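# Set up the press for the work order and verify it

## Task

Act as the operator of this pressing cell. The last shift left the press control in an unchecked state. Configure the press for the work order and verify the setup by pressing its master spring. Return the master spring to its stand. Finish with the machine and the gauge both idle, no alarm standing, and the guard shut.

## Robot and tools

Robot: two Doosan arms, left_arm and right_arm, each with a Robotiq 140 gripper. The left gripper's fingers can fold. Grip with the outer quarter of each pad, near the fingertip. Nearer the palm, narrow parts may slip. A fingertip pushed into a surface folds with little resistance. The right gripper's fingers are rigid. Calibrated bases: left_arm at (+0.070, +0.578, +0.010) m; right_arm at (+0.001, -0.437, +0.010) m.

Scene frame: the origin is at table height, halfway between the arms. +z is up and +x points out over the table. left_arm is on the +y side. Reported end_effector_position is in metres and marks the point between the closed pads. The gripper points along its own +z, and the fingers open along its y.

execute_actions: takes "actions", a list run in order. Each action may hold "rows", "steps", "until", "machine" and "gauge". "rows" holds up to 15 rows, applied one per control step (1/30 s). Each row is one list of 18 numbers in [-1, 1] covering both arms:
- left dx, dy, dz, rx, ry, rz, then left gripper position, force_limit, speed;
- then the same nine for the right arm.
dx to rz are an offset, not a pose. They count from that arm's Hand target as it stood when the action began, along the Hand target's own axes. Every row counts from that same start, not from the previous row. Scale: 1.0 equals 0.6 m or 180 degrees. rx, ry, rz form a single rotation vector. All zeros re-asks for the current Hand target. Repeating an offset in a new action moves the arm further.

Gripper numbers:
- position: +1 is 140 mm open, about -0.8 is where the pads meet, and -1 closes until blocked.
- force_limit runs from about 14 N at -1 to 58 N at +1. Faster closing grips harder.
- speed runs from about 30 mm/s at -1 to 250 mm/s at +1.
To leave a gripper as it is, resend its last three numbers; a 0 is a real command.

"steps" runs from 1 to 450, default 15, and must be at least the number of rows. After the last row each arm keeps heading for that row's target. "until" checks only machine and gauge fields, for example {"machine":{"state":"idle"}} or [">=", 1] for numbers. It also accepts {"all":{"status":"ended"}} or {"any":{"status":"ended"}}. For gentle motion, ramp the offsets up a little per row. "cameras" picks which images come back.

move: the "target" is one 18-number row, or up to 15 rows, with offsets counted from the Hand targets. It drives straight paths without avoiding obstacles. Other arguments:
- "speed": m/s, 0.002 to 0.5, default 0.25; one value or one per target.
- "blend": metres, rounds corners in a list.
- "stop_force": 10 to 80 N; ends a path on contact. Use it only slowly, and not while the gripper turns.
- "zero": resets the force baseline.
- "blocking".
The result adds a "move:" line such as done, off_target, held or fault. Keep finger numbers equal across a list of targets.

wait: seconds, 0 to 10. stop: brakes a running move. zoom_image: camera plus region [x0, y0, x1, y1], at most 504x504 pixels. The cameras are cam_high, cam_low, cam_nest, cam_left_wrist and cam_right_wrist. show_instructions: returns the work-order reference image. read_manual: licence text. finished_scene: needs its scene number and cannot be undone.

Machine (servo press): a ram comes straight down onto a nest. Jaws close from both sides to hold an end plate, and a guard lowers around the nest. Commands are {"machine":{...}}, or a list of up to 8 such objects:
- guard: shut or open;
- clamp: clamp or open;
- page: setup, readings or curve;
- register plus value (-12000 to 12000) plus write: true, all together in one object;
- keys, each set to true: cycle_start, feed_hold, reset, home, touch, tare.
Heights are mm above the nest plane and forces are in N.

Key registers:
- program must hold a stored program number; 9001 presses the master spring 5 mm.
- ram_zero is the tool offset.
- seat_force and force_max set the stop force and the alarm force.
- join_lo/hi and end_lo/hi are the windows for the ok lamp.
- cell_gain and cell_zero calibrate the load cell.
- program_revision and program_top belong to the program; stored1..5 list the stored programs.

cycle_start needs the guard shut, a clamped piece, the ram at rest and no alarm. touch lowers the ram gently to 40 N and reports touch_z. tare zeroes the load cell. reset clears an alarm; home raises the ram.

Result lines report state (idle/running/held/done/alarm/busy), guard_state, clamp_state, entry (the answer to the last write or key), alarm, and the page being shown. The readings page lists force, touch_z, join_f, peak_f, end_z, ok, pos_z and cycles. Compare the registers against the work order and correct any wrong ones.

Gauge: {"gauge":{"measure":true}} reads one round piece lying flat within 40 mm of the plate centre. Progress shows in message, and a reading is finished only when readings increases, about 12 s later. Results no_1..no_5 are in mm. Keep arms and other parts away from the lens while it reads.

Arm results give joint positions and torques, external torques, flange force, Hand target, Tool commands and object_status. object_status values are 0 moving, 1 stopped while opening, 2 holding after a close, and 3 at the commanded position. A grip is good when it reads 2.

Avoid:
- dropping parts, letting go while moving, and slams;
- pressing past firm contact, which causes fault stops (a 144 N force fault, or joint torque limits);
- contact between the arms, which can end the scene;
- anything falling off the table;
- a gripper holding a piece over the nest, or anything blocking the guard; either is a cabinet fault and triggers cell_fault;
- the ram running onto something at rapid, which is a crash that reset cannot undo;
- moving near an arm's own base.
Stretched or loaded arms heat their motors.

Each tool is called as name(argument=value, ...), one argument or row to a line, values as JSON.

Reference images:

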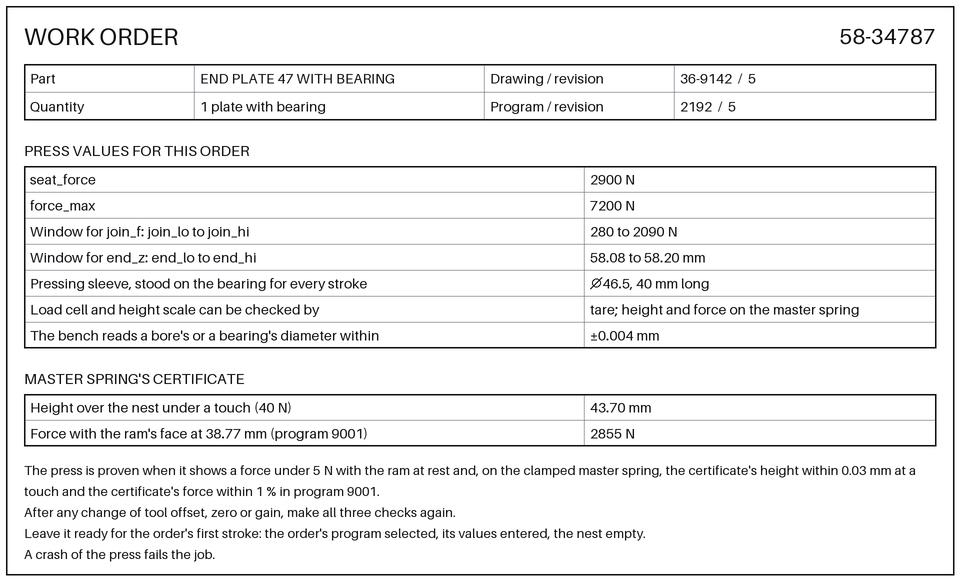

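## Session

execute_actions(
  actions=[
    {"machine":[{"page":"setup","guard":"open"}],"steps":2},
  ],
)

Scene clock: 0.27 s.
left_arm: end_effector_position=(+0.5129, +0.7054, +0.1357) position_measured=3 object_status=3 end_effector_quat_wxyz=(-0.036, +0.910, -0.393, +0.123) | right_arm: end_effector_position=(+0.3320, -0.6678, +0.3301) position_measured=3 object_status=3 end_effector_quat_wxyz=(+0.033, +0.987, +0.153, -0.036)
Joint positions: left_arm=[0.285 -0.12 2.302 -0.15 0.728 2.763] | right_arm=[-0.626 -0.234 1.994 -0.099 1.389 0.668]
Joint velocities: within noise
Joint torques (N m): left_arm=[2.09 -25.87 -34.4 3.5 -0.64 -0.23] | right_arm=[0.37 -18.75 -40.84 3.95 0.16 -0.43]
External joint torques (N m): left_arm=[-2.02 3.09 -1.12 -0.18 0 0.22] | right_arm=[-0.32 1.64 0.05 0 -0.18 0.44]
Flange force (N): left_arm=[5.9 -4.0 4.7] | right_arm=[2.2 1.9 1.0]
Hand target: left_arm +0.5129, +0.7054, +0.1357; -0.036, +0.910, -0.393, +0.123 | right_arm +0.3320, -0.6678, +0.3301; +0.033, +0.987, +0.153, -0.036
Tool commands: left_gripper/position=+1.0 left_gripper/force_limit=+1.0 left_gripper/speed=+1.0 right_gripper/position=+1.0 right_gripper/force_limit=+1.0 right_gripper/speed=+1.0
machine.setup: program=+4839 ram_zero=+163.024 seat_force=+2900 force_max=+6300 join_lo=+0 join_hi=+12000 end_lo=+56.500 end_hi=+65.500 cell_gain=+1.052 cell_zero=-99 program_revision=+2 program_top=+59.500 stored1_number=+2192 stored1_revision=+5 stored2_number=+4839 stored2_revision=+2 stored3_number=+3239 stored3_revision=+6 stored4_number=+6660 stored4_revision=+3 stored5_number=+9001 stored5_revision=+1
machine: state=idle guard_state=between clamp_state=closed_empty guard_answer=taken clamp_answer=taken page=setup entry=no_entry entries=0 alarm=no_alarm queue=running queue_left=0
gauge: message=nothing_yet readings=0 no_1=0.000 no_2=0.000 no_3=0.000 no_4=0.000 no_5=0.000
camera_calibration:
cam_left_wrist: T_world_to_cam=[[-0.709514, -0.685895, -0.161673, 0.879192], [-0.704517, 0.695522, 0.141084, -0.148354], [0.0156783, 0.214002, -0.976707, 0.115958], [0, 0, 0, 1]] pos_world=[0.517463, 0.681401, 0.276328]
cam_right_wrist: T_world_to_cam=[[0.329223, -0.942798, 0.0523786, -0.747535], [-0.869424, -0.281025, 0.406357, -0.0282841], [-0.368393, -0.179321, -0.912212, 0.444461], [0, 0, 0, 1]] pos_world=[0.385251, -0.633022, 0.456091]

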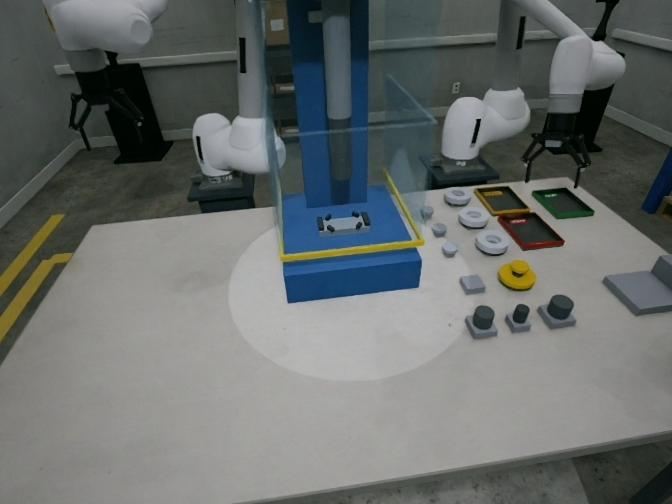

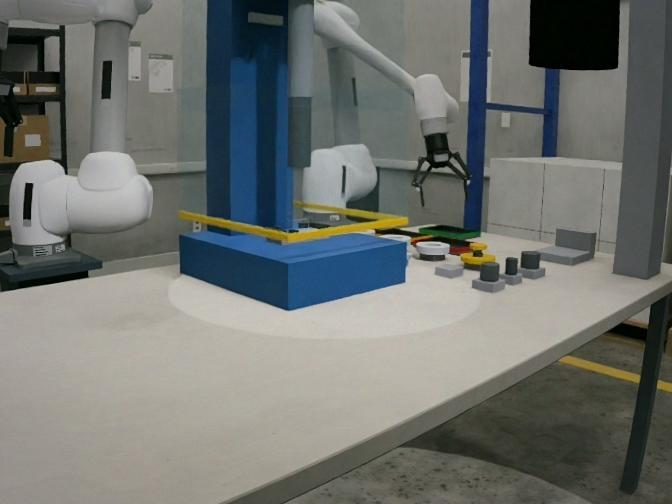

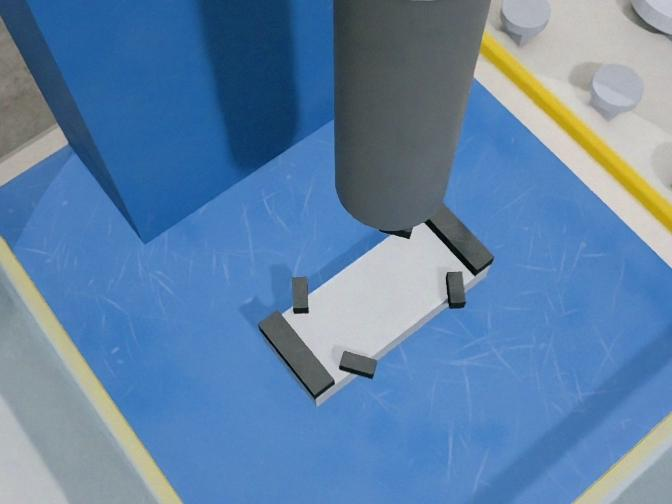

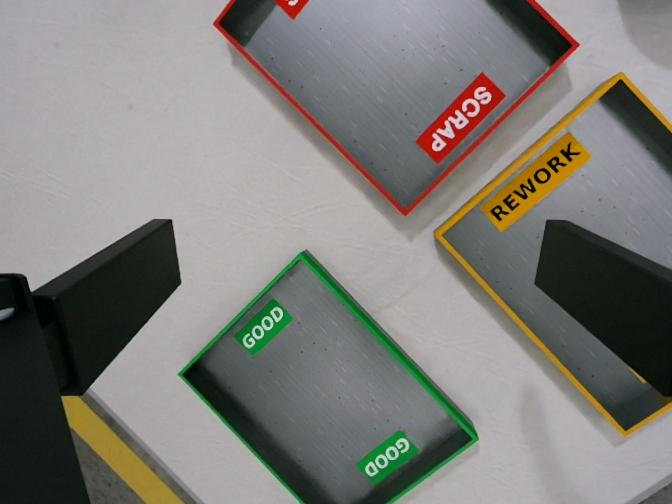

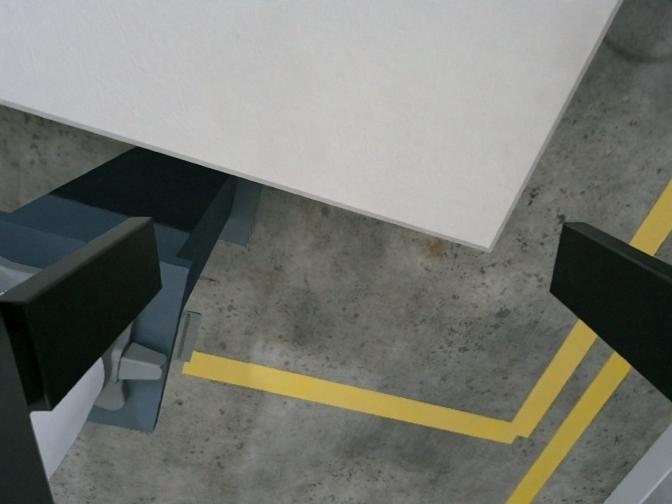

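execute_actions(
  actions=[
    {"machine":{"clamp":"open","guard":"open"},"steps":1},
  ],
  cameras=[],
)

move(
  target=[0.419,-0.0252,-0.021,0.014,0.2878,-0.104,0.3,0.3,-1,0,0,0,0,0,0,1,1,1],
  speed=0.3,
  cameras=["cam_left_wrist","cam_nest"],
)

Scene clock: 1.37 s.
left_arm: end_effector_position=(+0.5129, +0.7054, +0.1357) position_measured=3 object_status=3 end_effector_quat_wxyz=(-0.036, +0.910, -0.393, +0.123) | right_arm: end_effector_position=(+0.3320, -0.6678, +0.3301) position_measured=3 object_status=3 end_effector_quat_wxyz=(+0.033, +0.987, +0.153, -0.036)
Joint positions: left_arm=[0.285 -0.12 2.302 -0.15 0.728 2.763] | right_arm=[-0.626 -0.234 1.994 -0.099 1.389 0.668]
Joint velocities: within noise
Joint torques (N m): left_arm=[2.41 -25.83 -34.33 3.48 -0.63 -0.2] | right_arm=[0.58 -19 -40.72 3.98 0.19 -0.43]
External joint torques (N m): left_arm=[-2.55 3.15 -1.16 -0.17 -0.01 0.2] | right_arm=[-0.68 1.96 -0.12 -0.03 -0.21 0.43]
Flange force (N): left_arm=[7.3 -3.5 4.9] | right_arm=[2.0 3.1 0.9]
Hand target: left_arm +0.5129, +0.7054, +0.1357; -0.036, +0.910, -0.393, +0.123 | right_arm +0.3320, -0.6678, +0.3301; +0.033, +0.987, +0.153, -0.036
Tool commands: left_gripper/position=+1.0 left_gripper/force_limit=+1.0 left_gripper/speed=+1.0 right_gripper/position=+1.0 right_gripper/force_limit=+1.0 right_gripper/speed=+1.0
machine.setup: program=+4839 ram_zero=+163.024 seat_force=+2900 force_max=+6300 join_lo=+0 join_hi=+12000 end_lo=+56.500 end_hi=+65.500 cell_gain=+1.052 cell_zero=-99 program_revision=+2 program_top=+59.500 stored1_number=+2192 stored1_revision=+5 stored2_number=+4839 stored2_revision=+2 stored3_number=+3239 stored3_revision=+6 stored4_number=+6660 stored4_revision=+3 stored5_number=+9001 stored5_revision=+1
machine: state=idle guard_state=between clamp_state=between guard_answer=taken clamp_answer=taken page=setup entry=no_entry entries=0 alarm=no_alarm queue=running queue_left=0
gauge: message=nothing_yet readings=0 no_1=0.000 no_2=0.000 no_3=0.000 no_4=0.000 no_5=0.000
No camera images: "cameras" was empty.

Scene clock: 3.47 s.
left_arm: end_effector_position=(+0.6864, +0.5340, +0.1996) position_measured=91 object_status=3 end_effector_quat_wxyz=(+0.139, +0.815, -0.218, +0.519) | right_arm: end_effector_position=(+0.3320, -0.6678, +0.3301) position_measured=3 object_status=3 end_effector_quat_wxyz=(+0.033, +0.987, +0.153, -0.036)
Joint positions: left_arm=[0.207 0.045 2.438 -2.005 0.722 4.052] | right_arm=[-0.626 -0.234 1.994 -0.099 1.389 0.668]
Joint velocities: within noise
Joint torques (N m): left_arm=[2.46 -32.19 -23.99 -2.06 2.08 -0.17] | right_arm=[0.47 -18.96 -40.77 3.93 0.16 -0.42]
External joint torques (N m): left_arm=[-2.5 2.43 -1.02 -0.11 -0.05 0.17] | right_arm=[-0.52 1.98 0.01 0.02 -0.18 0.42]
Flange force (N): left_arm=[-0.8 1.6 9.8] | right_arm=[2.2 2.7 1.1]
Hand target: left_arm +0.6864, +0.5340, +0.1996; +0.139, +0.815, -0.218, +0.519 | right_arm +0.3320, -0.6678, +0.3301; +0.033, +0.987, +0.153, -0.036
Off the commanded pose: left_arm 0.000 m, 0 deg | right_arm 0.000 m, 0 deg.
machine.setup: program=+4839 ram_zero=+163.024 seat_force=+2900 force_max=+6300 join_lo=+0 join_hi=+12000 end_lo=+56.500 end_hi=+65.500 cell_gain=+1.052 cell_zero=-99 program_revision=+2 program_top=+59.500 stored1_number=+2192 stored1_revision=+5 stored2_number=+4839 stored2_revision=+2 stored3_number=+3239 stored3_revision=+6 stored4_number=+6660 stored4_revision=+3 stored5_number=+9001 stored5_revision=+1
machine: state=idle guard_state=open clamp_state=open guard_answer=taken clamp_answer=taken page=setup entry=no_entry entries=0 alarm=no_alarm queue=done queue_left=0
gauge: message=nothing_yet readings=0 no_1=0.000 no_2=0.000 no_3=0.000 no_4=0.000 no_5=0.000
move: done
camera_calibration:
cam_left_wrist: T_world_to_cam=[[-0.502218, -0.864738, -0.00204348, 0.816436], [-0.606926, 0.354169, -0.711481, 0.369584], [0.615968, -0.356078, -0.702703, 0.050005], [0, 0, 0, 1]] pos_world=[0.603538, 0.592914, 0.299759]
Images, in order (width x height): cam_nest 672x504, cam_left_wrist 672x504.

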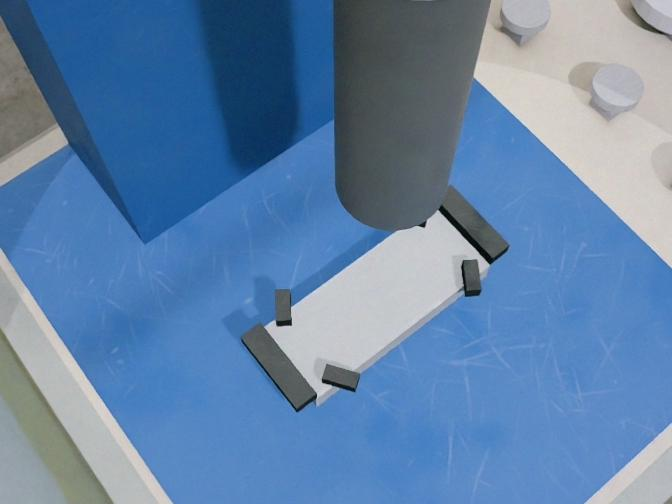

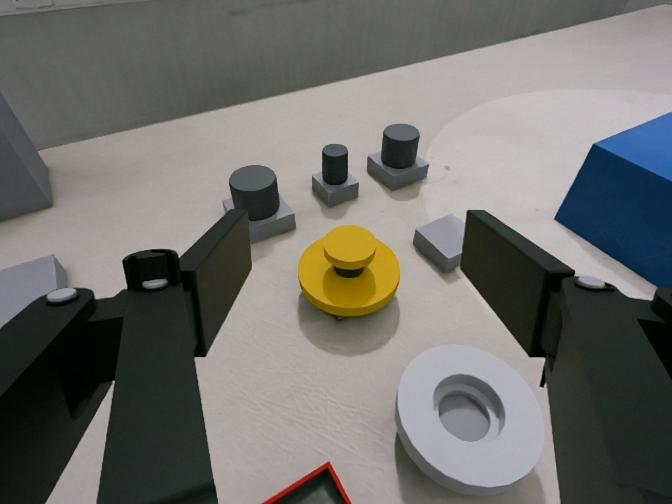

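move(
  target=[
    [-0.1093,0.006,0.1462,0,0,0,0.3,0.3,-1,0,0,0,0,0,0,1,1,1],
    [-0.1093,0.006,0.2962,0,0,0,0.3,0.3,-1,0,0,0,0,0,0,1,1,1],
  ],
  speed=[0.25,0.1],
  blend=0.02,
  cameras=["cam_left_wrist"],
)

Scene clock: 5.57 s.
left_arm: end_effector_position=(+0.8000, +0.4641, +0.0650) position_measured=91 object_status=3 end_effector_quat_wxyz=(+0.139, +0.815, -0.218, +0.519) | right_arm: end_effector_position=(+0.3320, -0.6678, +0.3301) position_measured=3 object_status=3 end_effector_quat_wxyz=(+0.033, +0.987, +0.153, -0.036)
Joint positions: left_arm=[0.014 0.436 2.325 -2.464 0.819 4.452] | right_arm=[-0.626 -0.234 1.994 -0.099 1.389 0.668]
Joint velocities: within noise
Joint torques (N m): left_arm=[2.31 -64.29 -14.79 -1.52 2.45 -0.16] | right_arm=[0.03 -18.84 -40.75 3.95 0.16 -0.5]
External joint torques (N m): left_arm=[-2.38 3.96 -0.82 -0.23 0.04 0.16] | right_arm=[-0.23 2.33 0.02 -0.02 -0.18 0.5]
Flange force (N): left_arm=[-5.1 2.4 9.6] | right_arm=[3.4 2.6 1.1]
Hand target: left_arm +0.8000, +0.4641, +0.0650; +0.139, +0.815, -0.218, +0.519 | right_arm +0.3320, -0.6678, +0.3301; +0.033, +0.987, +0.153, -0.036
Off the commanded pose: left_arm 0.000 m, 0 deg | right_arm 0.000 m, 0 deg.
machine.setup: program=+4839 ram_zero=+163.024 seat_force=+2900 force_max=+6300 join_lo=+0 join_hi=+12000 end_lo=+56.500 end_hi=+65.500 cell_gain=+1.052 cell_zero=-99 program_revision=+2 program_top=+59.500 stored1_number=+2192 stored1_revision=+5 stored2_number=+4839 stored2_revision=+2 stored3_number=+3239 stored3_revision=+6 stored4_number=+6660 stored4_revision=+3 stored5_number=+9001 stored5_revision=+1
machine: state=idle guard_state=open clamp_state=open guard_answer=taken clamp_answer=taken page=setup entry=no_entry entries=0 alarm=no_alarm queue=done queue_left=0
gauge: message=nothing_yet readings=0 no_1=0.000 no_2=0.000 no_3=0.000 no_4=0.000 no_5=0.000
move: done
camera_calibration:
cam_left_wrist: T_world_to_cam=[[-0.502217, -0.864739, -0.00202631, 0.81273], [-0.606948, 0.354166, -0.711464, 0.367548], [0.615949, -0.35608, -0.702719, -0.139396], [0, 0, 0, 1]] pos_world=[0.71711, 0.522991, 0.165187]
Images, in order (width x height): cam_left_wrist 672x504.

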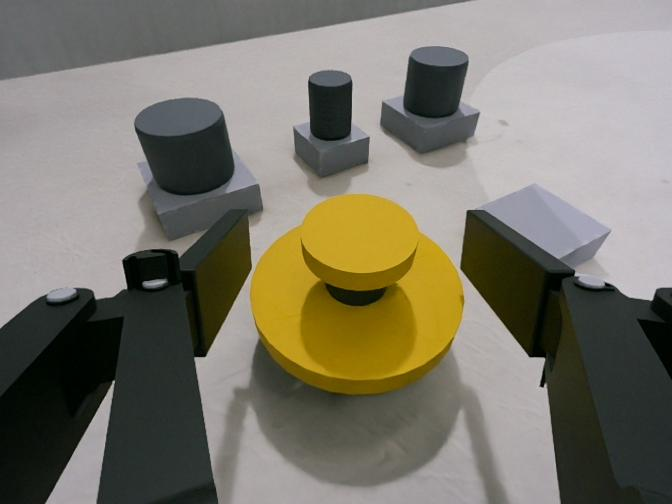

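execute_actions(
  actions=[
    {"rows":[[0,0.001,0,0,0,0,-1,0.3,-1,0,0,0,0,0,0,1,1,1]],"steps":70},
  ],
  cameras=[],
)

move(
  target=[
    [0.2265,0,-0.1058,0,0,0,-1,0.3,-1,0,0,0,0,0,0,1,1,1],
    [0.2003,0.6538,-0.2522,-0.1762,0,0.0823,-1,0.3,-1,0,0,0,0,0,0,1,1,1],
    [0.2432,0.8182,-0.03,-0.1762,0,0.0823,-1,0.3,-1,0,0,0,0,0,0,1,1,1],
  ],
  speed=[0.12,0.25,0.18],
  blend=[0.03,0.03,0],
  cameras=["cam_nest","cam_left_wrist"],
)

Scene clock: 8.63 s.
left_arm: end_effector_position=(+0.7997, +0.4636, +0.0650) position_measured=162 object_status=2 end_effector_quat_wxyz=(+0.139, +0.815, -0.218, +0.519) | right_arm: end_effector_position=(+0.3320, -0.6678, +0.3301) position_measured=3 object_status=3 end_effector_quat_wxyz=(+0.033, +0.987, +0.153, -0.036)
Joint positions: left_arm=[0.013 0.436 2.325 -2.465 0.819 4.453] | right_arm=[-0.626 -0.234 1.994 -0.099 1.389 0.668]
Joint velocities: within noise
Joint torques (N m): left_arm=[0.72 -60.46 -15.37 -1.35 1.74 -0.23] | right_arm=[0.34 -18.77 -40.72 4 0.17 -0.48]
External joint torques (N m): left_arm=[-0.66 0.08 -0.3 -0.42 0.76 0.23] | right_arm=[-0.37 1.61 -0.11 -0.05 -0.18 0.48]
Flange force (N): left_arm=[-1.9 2.2 1.7] | right_arm=[2.3 2.1 0.7]
Hand target: left_arm +0.7997, +0.4636, +0.0650; +0.139, +0.815, -0.218, +0.519 | right_arm +0.3320, -0.6678, +0.3301; +0.033, +0.987, +0.153, -0.036
Off the commanded pose: left_arm 0.000 m, 0 deg | right_arm 0.000 m, 0 deg.
machine.setup: program=+4839 ram_zero=+163.024 seat_force=+2900 force_max=+6300 join_lo=+0 join_hi=+12000 end_lo=+56.500 end_hi=+65.500 cell_gain=+1.052 cell_zero=-99 program_revision=+2 program_top=+59.500 stored1_number=+2192 stored1_revision=+5 stored2_number=+4839 stored2_revision=+2 stored3_number=+3239 stored3_revision=+6 stored4_number=+6660 stored4_revision=+3 stored5_number=+9001 stored5_revision=+1
machine: state=idle guard_state=open clamp_state=open guard_answer=taken clamp_answer=taken page=setup entry=no_entry entries=0 alarm=no_alarm queue=done queue_left=0
gauge: message=nothing_yet readings=0 no_1=0.000 no_2=0.000 no_3=0.000 no_4=0.000 no_5=0.000
No camera images: "cameras" was empty.

Scene clock: 12.77 s.
left_arm: end_effector_position=(+0.5933, +0.0160, +0.2051) position_measured=162 object_status=2 end_effector_quat_wxyz=(+0.289, +0.711, -0.453, +0.453) | right_arm: end_effector_position=(+0.3320, -0.6678, +0.3301) position_measured=3 object_status=3 end_effector_quat_wxyz=(+0.033, +0.987, +0.153, -0.036)
Joint positions: left_arm=[-0.692 0.203 2.229 -2.31 0.544 4.153] | right_arm=[-0.626 -0.234 1.994 -0.099 1.389 0.668]
Joint velocities: within noise
Joint torques (N m): left_arm=[2.08 -58.38 -31.88 -3.23 4.31 -0.19] | right_arm=[0.39 -19.03 -40.71 3.96 0.18 -0.45]
External joint torques (N m): left_arm=[-1.99 9.2 4.22 0.6 -2.13 0.19] | right_arm=[-0.44 1.97 -0.13 0 -0.19 0.46]
Flange force (N): left_arm=[-8.8 1.5 11.6] | right_arm=[2.5 2.7 0.8]
Hand target: left_arm +0.5933, +0.0159, +0.2051; +0.289, +0.711, -0.453, +0.453 | right_arm +0.3320, -0.6678, +0.3301; +0.033, +0.987, +0.153, -0.036
Off the commanded pose: left_arm 0.000 m, 0 deg | right_arm 0.000 m, 0 deg.
machine.setup: program=+4839 ram_zero=+163.024 seat_force=+2900 force_max=+6300 join_lo=+0 join_hi=+12000 end_lo=+56.500 end_hi=+65.500 cell_gain=+1.052 cell_zero=-99 program_revision=+2 program_top=+59.500 stored1_number=+2192 stored1_revision=+5 stored2_number=+4839 stored2_revision=+2 stored3_number=+3239 stored3_revision=+6 stored4_number=+6660 stored4_revision=+3 stored5_number=+9001 stored5_revision=+1
machine: state=idle guard_state=open clamp_state=open guard_answer=taken clamp_answer=taken page=setup entry=no_entry entries=0 alarm=no_alarm queue=done queue_left=0
gauge: message=nothing_yet readings=0 no_1=0.000 no_2=0.000 no_3=0.000 no_4=0.000 no_5=0.000
move: done
camera_calibration:
cam_left_wrist: T_world_to_cam=[[-0.907411, -0.420238, -0.00240501, 0.555061], [-0.293686, 0.638222, -0.711633, 0.310131], [0.30059, -0.645037, -0.702547, 0.11851], [0, 0, 0, 1]] pos_world=[0.559126, 0.111769, 0.305293]
Images, in order (width x height): cam_nest 672x504, cam_left_wrist 672x504.

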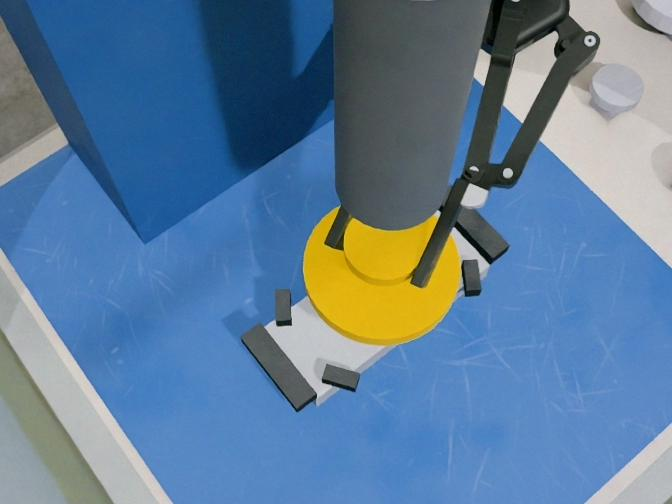

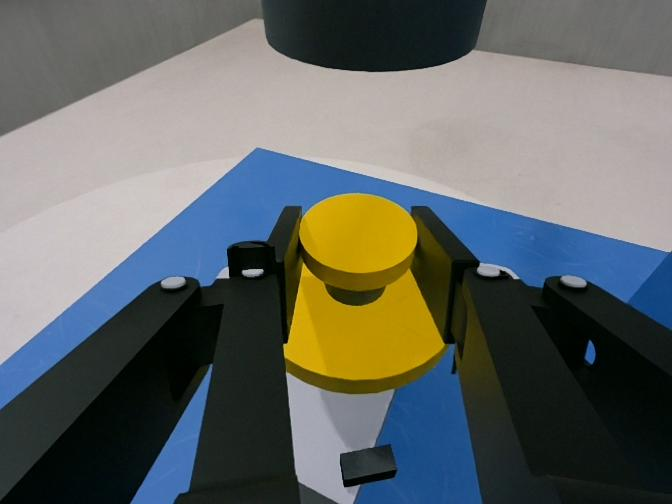

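move(
  target=[
    [-0.0529,0,0.0247,0,0,0,-1,0.3,-1,0,0,0,0,0,0,1,1,1],
    [-0.083,0,0.0388,0,0,0,-1,0.3,-1,0,0,0,0,0,0,1,1,1],
  ],
  speed=[0.05,0.01],
  stop_force=15,
  cameras=["cam_nest"],
)

Scene clock: 15.70 s.
left_arm: end_effector_position=(+0.5934, +0.0158, +0.1627) position_measured=162 object_status=2 end_effector_quat_wxyz=(+0.289, +0.711, -0.453, +0.453) | right_arm: end_effector_position=(+0.3320, -0.6678, +0.3301) position_measured=3 object_status=3 end_effector_quat_wxyz=(+0.033, +0.987, +0.153, -0.036)
Joint positions: left_arm=[-0.692 0.273 2.254 -2.413 0.612 4.275] | right_arm=[-0.626 -0.234 1.994 -0.099 1.389 0.668]
Joint velocities: within noise
Joint torques (N m): left_arm=[1.38 -42.42 -18.41 -1.51 -1.88 -0.13] | right_arm=[0.39 -18.88 -40.76 3.96 0.18 -0.44]
External joint torques (N m): left_arm=[-1.37 -10.85 -6.33 -1.01 4.22 0.13] | right_arm=[-0.56 2.08 0 -0.02 -0.19 0.44]
Flange force (N): left_arm=[10.1 4.4 -7.4] | right_arm=[2.3 2.9 1.1]
Hand target: left_arm +0.5934, +0.0158, +0.1627; +0.289, +0.711, -0.453, +0.453 (not the last commanded pose) | right_arm +0.3320, -0.6678, +0.3301; +0.033, +0.987, +0.153, -0.036
Off the commanded pose: left_arm 0.013 m, 0 deg | right_arm 0.000 m, 0 deg.
machine.setup: program=+4839 ram_zero=+163.024 seat_force=+2900 force_max=+6300 join_lo=+0 join_hi=+12000 end_lo=+56.500 end_hi=+65.500 cell_gain=+1.052 cell_zero=-99 program_revision=+2 program_top=+59.500 stored1_number=+2192 stored1_revision=+5 stored2_number=+4839 stored2_revision=+2 stored3_number=+3239 stored3_revision=+6 stored4_number=+6660 stored4_revision=+3 stored5_number=+9001 stored5_revision=+1
machine: state=idle guard_state=open clamp_state=open guard_answer=taken clamp_answer=taken page=setup entry=no_entry entries=0 alarm=no_alarm queue=done queue_left=0
gauge: message=nothing_yet readings=0 no_1=0.000 no_2=0.000 no_3=0.000 no_4=0.000 no_5=0.000
move: contact (left_arm); path passed 1 of 2 targets
Images, in order (width x height): cam_nest 672x504.

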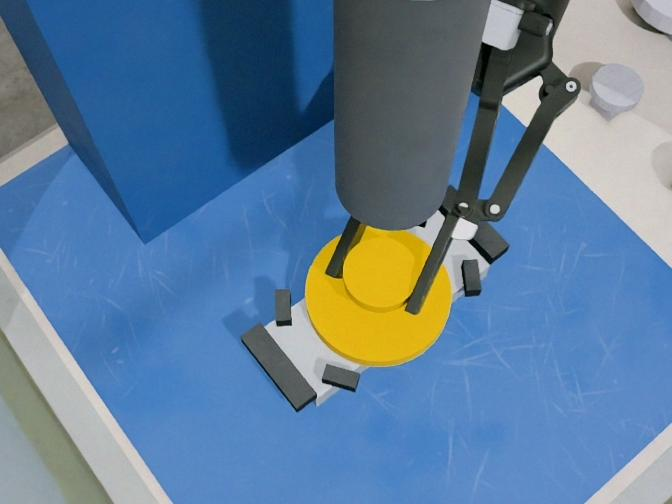

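move(
  target=[
    [0,0,0,0,0,0,0.3,0.3,-0.7,0,0,0,0,0,0,1,1,1],
    [0,0,-0.167,0,0,0,0.3,0.3,-0.7,0,0,0,0,0,0,1,1,1],
    [-0.048,-0.192,-0.41,0,0,0,0.3,0.3,-0.7,0,0,0,0,0,0,1,1,1],
  ],
  blend=[0,0.03,0],
  speed=[0.1,0.2,0.25],
  cameras=["cam_nest"],
)

execute_actions(
  actions=[
    {"machine":[{"clamp":"clamp","page":"readings"},{"tare":true},{"guard":"shut"},{"touch":true},{"register":"program","value":9001,"write":true}],"steps":450,"until":{"machine":{"queue":["!=","running"]}}},
    {"steps":300,"until":{"machine":{"queue":["!=","running"]}}},
  ],
  cameras=["cam_nest"],
)

Scene clock: 18.90 s.
left_arm: end_effector_position=(+0.5986, +0.2776, +0.2404) position_measured=91 object_status=3 end_effector_quat_wxyz=(+0.289, +0.711, -0.453, +0.453) | right_arm: end_effector_position=(+0.3320, -0.6678, +0.3301) position_measured=3 object_status=3 end_effector_quat_wxyz=(+0.033, +0.987, +0.153, -0.036)
Joint positions: left_arm=[-0.145 0.02 2.353 -1.662 0.859 3.844] | right_arm=[-0.626 -0.234 1.994 -0.099 1.389 0.668]
Joint velocities: within noise
Joint torques (N m): left_arm=[2.64 -32.36 -27.14 -1.69 1.63 -0.15] | right_arm=[0.17 -19.15 -40.74 3.96 0.16 -0.47]
External joint torques (N m): left_arm=[-2.53 2.02 -0.98 -0.07 0.02 0.15] | right_arm=[-0.15 1.82 -0.18 0.01 -0.17 0.47]
Flange force (N): left_arm=[0.4 -0.6 8.3] | right_arm=[3.0 2.1 0.6]
Hand target: left_arm +0.5986, +0.2776, +0.2403; +0.289, +0.711, -0.453, +0.453 | right_arm +0.3320, -0.6678, +0.3301; +0.033, +0.987, +0.153, -0.036
Off the commanded pose: left_arm 0.000 m, 0 deg | right_arm 0.000 m, 0 deg.
machine.setup: program=+4839 ram_zero=+163.024 seat_force=+2900 force_max=+6300 join_lo=+0 join_hi=+12000 end_lo=+56.500 end_hi=+65.500 cell_gain=+1.052 cell_zero=-99 program_revision=+2 program_top=+59.500 stored1_number=+2192 stored1_revision=+5 stored2_number=+4839 stored2_revision=+2 stored3_number=+3239 stored3_revision=+6 stored4_number=+6660 stored4_revision=+3 stored5_number=+9001 stored5_revision=+1
machine: state=idle guard_state=open clamp_state=open guard_answer=taken clamp_answer=taken page=setup entry=no_entry entries=0 alarm=no_alarm queue=done queue_left=0
gauge: message=nothing_yet readings=0 no_1=0.000 no_2=0.000 no_3=0.000 no_4=0.000 no_5=0.000
move: done
Images, in order (width x height): cam_nest 672x504.

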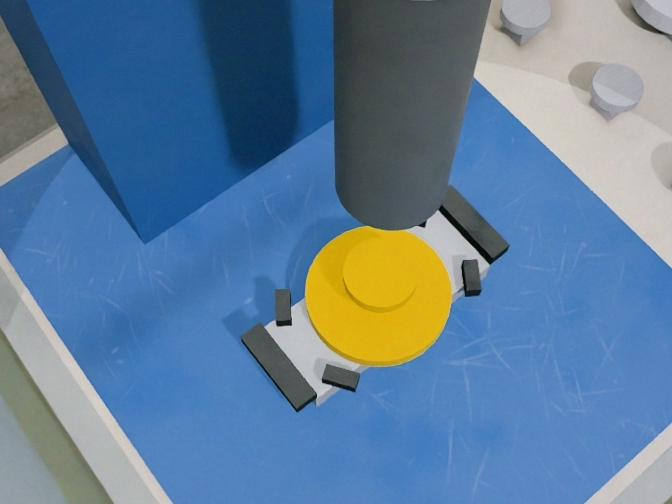

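Scene clock: 33.93 s.
left_arm: end_effector_position=(+0.5986, +0.2776, +0.2403) position_measured=91 object_status=3 end_effector_quat_wxyz=(+0.289, +0.711, -0.453, +0.453) | right_arm: end_effector_position=(+0.3320, -0.6678, +0.3301) position_measured=3 object_status=3 end_effector_quat_wxyz=(+0.033, +0.987, +0.153, -0.036)
Joint positions: left_arm=[-0.145 0.02 2.353 -1.662 0.859 3.844] | right_arm=[-0.626 -0.234 1.994 -0.099 1.389 0.668]
Joint velocities: within noise
Joint torques (N m): left_arm=[2.3 -33.11 -27.2 -1.58 1.69 -0.23] | right_arm=[0.09 -19.32 -40.8 3.97 0.16 -0.47]
External joint torques (N m): left_arm=[-2.32 2.85 -1 -0.2 -0.03 0.23] | right_arm=[-0.04 2.21 0.02 -0.02 -0.18 0.48]
External joint torques at the end of the 1st action: left_arm=[-2.38 2.86 -0.97 -0.18 -0.06 0.24] | right_arm=[-0.28 2.39 0.08 -0.07 -0.18 0.45]
Flange force (N): left_arm=[-1.0 -1.9 9.5] | right_arm=[3.5 2.2 1.0]
Flange force at the end of the 1st action (N): left_arm=[-1.0 -1.8 9.6] | right_arm=[3.2 2.8 1.2]
Hand target: left_arm +0.5986, +0.2776, +0.2403; +0.289, +0.711, -0.453, +0.453 | right_arm +0.3320, -0.6678, +0.3301; +0.033, +0.987, +0.153, -0.036
Tool commands: left_gripper/position=+0.3 left_gripper/force_limit=+0.3 left_gripper/speed=-0.7 right_gripper/position=+1.0 right_gripper/force_limit=+1.0 right_gripper/speed=+1.0
Off the commanded pose: left_arm 0.000 m, 0 deg | right_arm 0.000 m, 0 deg.
machine.readings: force=+0 touch_z=+44.435 join_f=+0 peak_f=+0 end_z=+0.000 ok=+0 pos_z=+156.976 cycles=+0
machine: state=idle guard_state=shut clamp_state=clamped guard_answer=taken clamp_answer=taken page=readings entry=taken entries=3 alarm=no_alarm queue=done queue_left=0
gauge: message=nothing_yet readings=0 no_1=0.000 no_2=0.000 no_3=0.000 no_4=0.000 no_5=0.000
Images, in order (width x height): cam_nest 672x504.

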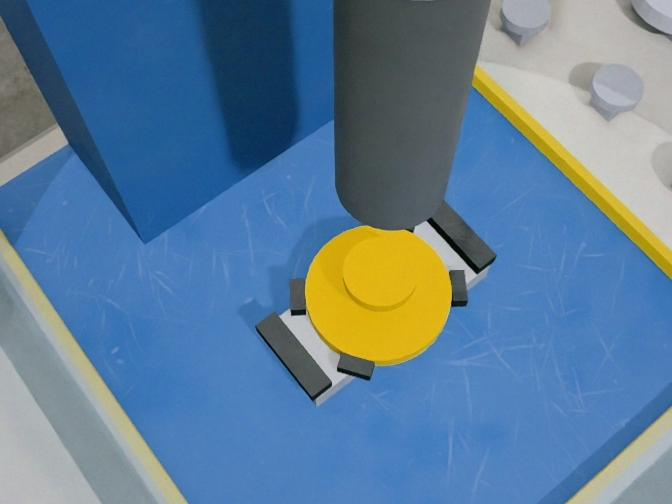

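execute_actions(
  actions=[
    {"machine":[{"register":"ram_zero","value":163.759,"write":true},{"cycle_start":true}],"steps":300,"until":{"machine":{"queue":["!=","running"]}}},
  ],
  cameras=[],
)

execute_actions(
  actions=[
    {"machine":{"page":"curve"},"steps":1},
  ],
  cameras=[],
)

Scene clock: 37.60 s.
left_arm: end_effector_position=(+0.5986, +0.2776, +0.2403) position_measured=91 object_status=3 end_effector_quat_wxyz=(+0.289, +0.711, -0.453, +0.453) | right_arm: end_effector_position=(+0.3320, -0.6678, +0.3301) position_measured=3 object_status=3 end_effector_quat_wxyz=(+0.033, +0.987, +0.153, -0.036)
Joint positions: left_arm=[-0.145 0.02 2.353 -1.662 0.859 3.844] | right_arm=[-0.626 -0.234 1.994 -0.099 1.389 0.668]
Joint velocities: within noise
Joint torques (N m): left_arm=[2.51 -33.13 -27.01 -1.57 1.67 -0.16] | right_arm=[0.52 -19.13 -40.72 3.97 0.2 -0.46]
External joint torques (N m): left_arm=[-2.56 2.9 -1.07 -0.19 -0.01 0.16] | right_arm=[-0.36 2.02 -0.11 -0.01 -0.22 0.46]
Flange force (N): left_arm=[-0.6 -1.8 9.9] | right_arm=[2.8 2.6 0.9]
Hand target: left_arm +0.5986, +0.2776, +0.2403; +0.289, +0.711, -0.453, +0.453 | right_arm +0.3320, -0.6678, +0.3301; +0.033, +0.987, +0.153, -0.036
Tool commands: left_gripper/position=+0.3 left_gripper/force_limit=+0.3 left_gripper/speed=-0.7 right_gripper/position=+1.0 right_gripper/force_limit=+1.0 right_gripper/speed=+1.0
Off the commanded pose: left_arm 0.000 m, 0 deg | right_arm 0.000 m, 0 deg.
machine.readings: force=+6306 touch_z=+44.435 join_f=+5930 peak_f=+6306 end_z=+38.768 ok=+0 pos_z=+38.768 cycles=+0
machine: state=alarm guard_state=shut clamp_state=clamped guard_answer=taken clamp_answer=taken page=readings entry=taken entries=5 alarm=force_limit queue=dropped queue_left=0
gauge: message=nothing_yet readings=0 no_1=0.000 no_2=0.000 no_3=0.000 no_4=0.000 no_5=0.000
No camera images: "cameras" was empty.

Scene clock: 37.83 s.
left_arm: end_effector_position=(+0.5986, +0.2776, +0.2403) position_measured=91 object_status=3 end_effector_quat_wxyz=(+0.289, +0.711, -0.453, +0.453) | right_arm: end_effector_position=(+0.3320, -0.6678, +0.3301) position_measured=3 object_status=3 end_effector_quat_wxyz=(+0.033, +0.987, +0.153, -0.036)
Joint positions: left_arm=[-0.145 0.02 2.353 -1.662 0.859 3.844] | right_arm=[-0.626 -0.234 1.994 -0.099 1.389 0.668]
Joint velocities: within noise
Joint torques (N m): left_arm=[2.2 -33.17 -27.05 -1.58 1.66 -0.17] | right_arm=[0.19 -18.98 -40.77 3.97 0.18 -0.45]
External joint torques (N m): left_arm=[-2.12 2.88 -0.99 -0.17 -0.01 0.17] | right_arm=[-0.36 2.36 0.06 -0.03 -0.2 0.45]
Flange force (N): left_arm=[-1.1 -2.3 9.0] | right_arm=[3.0 2.9 1.3]
Hand target: left_arm +0.5986, +0.2776, +0.2403; +0.289, +0.711, -0.453, +0.453 | right_arm +0.3320, -0.6678, +0.3301; +0.033, +0.987, +0.153, -0.036
Tool commands: left_gripper/position=+0.3 left_gripper/force_limit=+0.3 left_gripper/speed=-0.7 right_gripper/position=+1.0 right_gripper/force_limit=+1.0 right_gripper/speed=+1.0
Off the commanded pose: left_arm 0.000 m, 0 deg | right_arm 0.000 m, 0 deg.
machine.curve: curve1_z=+44.770 curve1_f=+2 curve2_z=+43.913 curve2_f=+17 curve3_z=+43.056 curve3_f=+876 curve4_z=+42.199 curve4_f=+1954 curve5_z=+41.341 curve5_f=+3034 curve6_z=+40.484 curve6_f=+4115 curve7_z=+39.627 curve7_f=+5212 curve8_z=+38.770 curve8_f=+6304
machine: state=alarm guard_state=shut clamp_state=clamped guard_answer=taken clamp_answer=taken page=curve entry=taken entries=5 alarm=force_limit queue=done queue_left=0
gauge: message=nothing_yet readings=0 no_1=0.000 no_2=0.000 no_3=0.000 no_4=0.000 no_5=0.000
No camera images: "cameras" was empty.

execute_actions(
  actions=[
    {"machine":[{"reset":true,"home":true,"page":"readings"},{"register":"ram_zero","value":163.721,"write":true},{"register":"cell_gain","value":0.4728,"write":true},{"tare":true},{"touch":true},{"cycle_start":true}],"steps":450,"until":{"machine":{"queue":["!=","running"]}}},
    {"steps":450,"until":{"machine":{"queue":["!=","running"]}}},
  ],
  cameras=[],
)

execute_actions(
  actions=[
    {"machine":{"page":"curve"},"steps":1},
  ],
  cameras=[],
)

Scene clock: 54.90 s.
left_arm: end_effector_position=(+0.5986, +0.2776, +0.2403) position_measured=91 object_status=3 end_effector_quat_wxyz=(+0.289, +0.711, -0.453, +0.453) | right_arm: end_effector_position=(+0.3320, -0.6678, +0.3301) position_measured=3 object_status=3 end_effector_quat_wxyz=(+0.033, +0.987, +0.153, -0.036)
Joint positions: left_arm=[-0.145 0.02 2.353 -1.662 0.859 3.844] | right_arm=[-0.626 -0.234 1.994 -0.099 1.389 0.668]
Joint velocities: within noise
Joint torques (N m): left_arm=[2.68 -33.5 -27.04 -1.57 1.67 -0.17] | right_arm=[0.23 -18.91 -40.58 4.01 0.2 -0.47]
External joint torques (N m): left_arm=[-2.7 3.27 -0.87 -0.18 -0.02 0.17] | right_arm=[-0.22 2.06 -0.2 -0.06 -0.22 0.47]
External joint torques at the end of the 1st action: left_arm=[-2.19 3.29 -0.9 -0.16 -0.02 0.22] | right_arm=[-0.13 1.74 -0.03 -0.02 -0.2 0.47]
Flange force (N): left_arm=[-1.2 -1.8 10.6] | right_arm=[3.2 2.6 0.8]
Flange force at the end of the 1st action (N): left_arm=[-1.7 -2.6 9.7] | right_arm=[2.8 1.8 0.9]
Hand target: left_arm +0.5986, +0.2776, +0.2403; +0.289, +0.711, -0.453, +0.453 | right_arm +0.3320, -0.6678, +0.3301; +0.033, +0.987, +0.153, -0.036
Tool commands: left_gripper/position=+0.3 left_gripper/force_limit=+0.3 left_gripper/speed=-0.7 right_gripper/position=+1.0 right_gripper/force_limit=+1.0 right_gripper/speed=+1.0
Off the commanded pose: left_arm 0.000 m, 0 deg | right_arm 0.000 m, 0 deg.
machine.readings: force=+0 touch_z=+43.688 join_f=+2687 peak_f=+2851 end_z=+38.768 ok=+0 pos_z=+156.279 cycles=+1
machine: state=done guard_state=shut clamp_state=clamped guard_answer=taken clamp_answer=taken page=readings entry=taken entries=12 alarm=no_alarm queue=done queue_left=0
gauge: message=nothing_yet readings=0 no_1=0.000 no_2=0.000 no_3=0.000 no_4=0.000 no_5=0.000
No camera images: "cameras" was empty.

Scene clock: 55.13 s.
left_arm: end_effector_position=(+0.5986, +0.2776, +0.2403) position_measured=91 object_status=3 end_effector_quat_wxyz=(+0.289, +0.711, -0.453, +0.453) | right_arm: end_effector_position=(+0.3320, -0.6678, +0.3301) position_measured=3 object_status=3 end_effector_quat_wxyz=(+0.033, +0.987, +0.153, -0.036)
Joint positions: left_arm=[-0.145 0.02 2.353 -1.662 0.859 3.844] | right_arm=[-0.626 -0.234 1.994 -0.099 1.389 0.668]
Joint velocities: within noise
Joint torques (N m): left_arm=[2.3 -32.82 -27.1 -1.63 1.65 -0.16] | right_arm=[0.39 -18.84 -40.87 4 0.19 -0.42]
External joint torques (N m): left_arm=[-2.28 2.53 -1.07 -0.13 0 0.16] | right_arm=[-0.51 2.37 0.21 -0.07 -0.21 0.42]
Flange force (N): left_arm=[-0.4 -1.7 8.7] | right_arm=[2.6 3.0 1.6]
Hand target: left_arm +0.5986, +0.2776, +0.2403; +0.289, +0.711, -0.453, +0.453 | right_arm +0.3320, -0.6678, +0.3301; +0.033, +0.987, +0.153, -0.036
Tool commands: left_gripper/position=+0.3 left_gripper/force_limit=+0.3 left_gripper/speed=-0.7 right_gripper/position=+1.0 right_gripper/force_limit=+1.0 right_gripper/speed=+1.0
Off the commanded pose: left_arm 0.000 m, 0 deg | right_arm 0.000 m, 0 deg.
machine.curve: curve1_z=+44.770 curve1_f=+2 curve2_z=+43.913 curve2_f=+17 curve3_z=+43.056 curve3_f=+420 curve4_z=+42.199 curve4_f=+894 curve5_z=+41.341 curve5_f=+1387 curve6_z=+40.484 curve6_f=+1866 curve7_z=+39.627 curve7_f=+2360 curve8_z=+38.770 curve8_f=+2850
machine: state=done guard_state=shut clamp_state=clamped guard_answer=taken clamp_answer=taken page=curve entry=taken entries=12 alarm=no_alarm queue=done queue_left=0
gauge: message=nothing_yet readings=0 no_1=0.000 no_2=0.000 no_3=0.000 no_4=0.000 no_5=0.000
No camera images: "cameras" was empty.

execute_actions(
  actions=[
    {"machine":[{"guard":"open","clamp":"open","page":"setup"},{"register":"program","value":2192,"write":true},{"register":"seat_force","value":2900,"write":true},{"register":"force_max","value":7200,"write":true},{"register":"join_lo","value":280,"write":true},{"register":"join_hi","value":2090,"write":true},{"register":"end_lo","value":58.08,"write":true},{"register":"end_hi","value":58.20,"write":true}],"steps":300,"until":{"machine":{"queue":["!=","running"],"guard_state":"open","clamp_state":"open"}}},
  ],
  cameras=["cam_nest"],
)

move(
  target=[
    [0.0495,0.1923,0.2423,0,0,0,0.3,0.3,-1,0,0,0,0,0,0,1,1,1],
    [0.0495,0.1923,0.409,0,0,0,0.3,0.3,-1,0,0,0,0,0,0,1,1,1],
    [0.0495,0.1923,0.409,0,0,0,-1,0.3,-1,0,0,0,0,0,0,1,1,1],
  ],
  speed=[0.22,0.08,0.05],
  blend=[0.02,0,0],
  cameras=["cam_nest","cam_left_wrist"],
)

Scene clock: 59.43 s.
left_arm: end_effector_position=(+0.5986, +0.2776, +0.2403) position_measured=91 object_status=3 end_effector_quat_wxyz=(+0.289, +0.711, -0.453, +0.453) | right_arm: end_effector_position=(+0.3320, -0.6678, +0.3301) position_measured=3 object_status=3 end_effector_quat_wxyz=(+0.033, +0.987, +0.153, -0.036)
Joint positions: left_arm=[-0.145 0.02 2.353 -1.662 0.859 3.844] | right_arm=[-0.626 -0.234 1.994 -0.099 1.389 0.668]
Joint velocities: within noise
Joint torques (N m): left_arm=[2.79 -33.6 -27.29 -1.64 1.66 -0.17] | right_arm=[0.45 -19.05 -40.6 3.97 0.16 -0.5]
External joint torques (N m): left_arm=[-2.85 3.36 -0.84 -0.12 0 0.17] | right_arm=[-0.42 2.17 -0.16 -0.01 -0.18 0.5]
Flange force (N): left_arm=[-1.1 -1.8 10.8] | right_arm=[2.9 2.9 0.8]
Hand target: left_arm +0.5986, +0.2776, +0.2403; +0.289, +0.711, -0.453, +0.453 | right_arm +0.3320, -0.6678, +0.3301; +0.033, +0.987, +0.153, -0.036
Tool commands: left_gripper/position=+0.3 left_gripper/force_limit=+0.3 left_gripper/speed=-0.7 right_gripper/position=+1.0 right_gripper/force_limit=+1.0 right_gripper/speed=+1.0
Off the commanded pose: left_arm 0.000 m, 0 deg | right_arm 0.000 m, 0 deg.
machine.setup: program=+2192 ram_zero=+163.721 seat_force=+2900 force_max=+7200 join_lo=+280 join_hi=+2090 end_lo=+58.080 end_hi=+58.200 cell_gain=+0.473 cell_zero=-99 program_revision=+5 program_top=+58.200 stored1_number=+2192 stored1_revision=+5 stored2_number=+4839 stored2_revision=+2 stored3_number=+3239 stored3_revision=+6 stored4_number=+6660 stored4_revision=+3 stored5_number=+9001 stored5_revision=+1
machine: state=idle guard_state=open clamp_state=open guard_answer=taken clamp_answer=taken page=setup entry=taken entries=19 alarm=no_alarm queue=done queue_left=0
gauge: message=nothing_yet readings=0 no_1=0.000 no_2=0.000 no_3=0.000 no_4=0.000 no_5=0.000
Images, in order (width x height): cam_nest 672x504.

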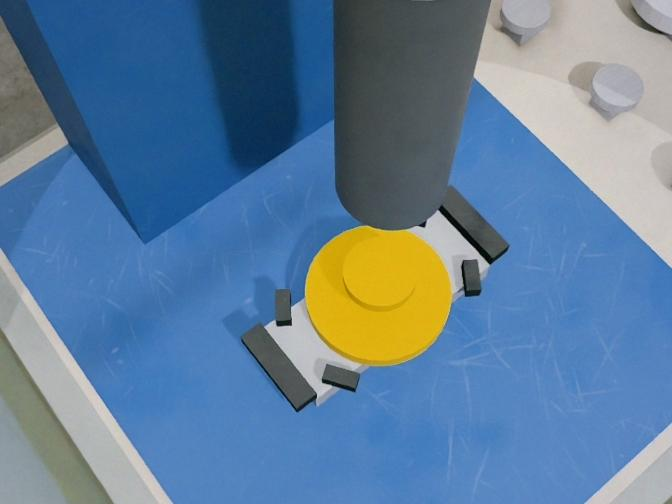

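Scene clock: 63.80 s.
left_arm: end_effector_position=(+0.5931, +0.0158, +0.1637) position_measured=162 object_status=0 end_effector_quat_wxyz=(+0.289, +0.711, -0.453, +0.453) | right_arm: end_effector_position=(+0.3320, -0.6678, +0.3301) position_measured=3 object_status=3 end_effector_quat_wxyz=(+0.033, +0.987, +0.153, -0.036)
Joint positions: left_arm=[-0.692 0.271 2.254 -2.411 0.61 4.273] | right_arm=[-0.626 -0.234 1.994 -0.099 1.389 0.668]
Joint velocities: within noise
Joint torques (N m): left_arm=[0.53 -50.98 -24.48 -2.16 1.47 -0.16] | right_arm=[0.41 -18.78 -40.72 3.93 0.16 -0.44]
External joint torques (N m): left_arm=[-0.44 -2.17 -0.32 -0.37 0.87 0.16] | right_arm=[-0.4 1.82 -0.03 0.01 -0.18 0.44]
Flange force (N): left_arm=[0.3 2.8 -2.1] | right_arm=[2.3 2.4 0.9]
Hand target: left_arm +0.5931, +0.0158, +0.1637; +0.289, +0.711, -0.453, +0.453 | right_arm +0.3320, -0.6678, +0.3301; +0.033, +0.987, +0.153, -0.036
Off the commanded pose: left_arm 0.000 m, 0 deg | right_arm 0.000 m, 0 deg.
machine.setup: program=+2192 ram_zero=+163.721 seat_force=+2900 force_max=+7200 join_lo=+280 join_hi=+2090 end_lo=+58.080 end_hi=+58.200 cell_gain=+0.473 cell_zero=-99 program_revision=+5 program_top=+58.200 stored1_number=+2192 stored1_revision=+5 stored2_number=+4839 stored2_revision=+2 stored3_number=+3239 stored3_revision=+6 stored4_number=+6660 stored4_revision=+3 stored5_number=+9001 stored5_revision=+1
machine: state=idle guard_state=open clamp_state=open guard_answer=taken clamp_answer=taken page=setup entry=taken entries=19 alarm=no_alarm queue=done queue_left=0
gauge: message=nothing_yet readings=0 no_1=0.000 no_2=0.000 no_3=0.000 no_4=0.000 no_5=0.000
move: done
camera_calibration:
cam_left_wrist: T_world_to_cam=[[-0.907462, -0.420127, -0.00240486, 0.55479], [-0.293401, 0.637814, -0.712116, 0.280629], [0.300713, -0.645513, -0.702057, 0.0892398], [0, 0, 0, 1]] pos_world=[0.558952, 0.111699, 0.263826]
Images, in order (width x height): cam_nest 672x504, cam_left_wrist 672x504.

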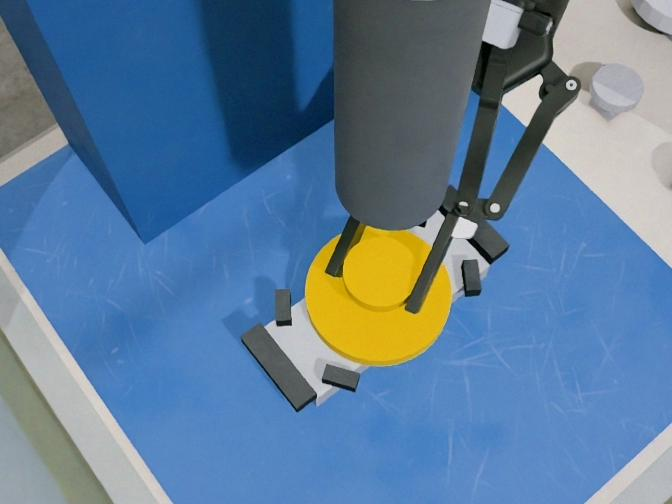

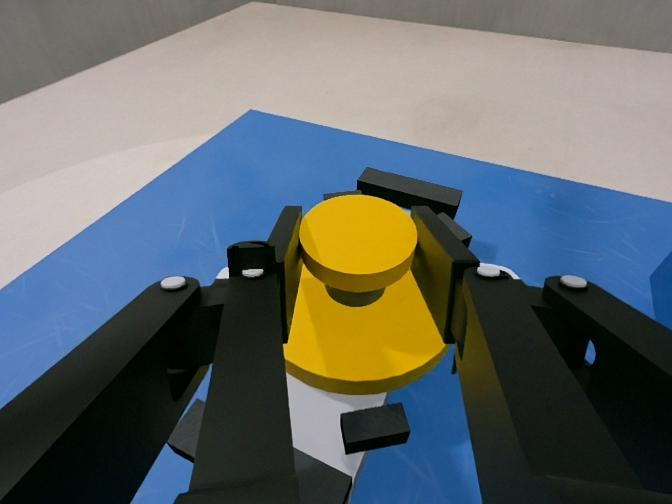

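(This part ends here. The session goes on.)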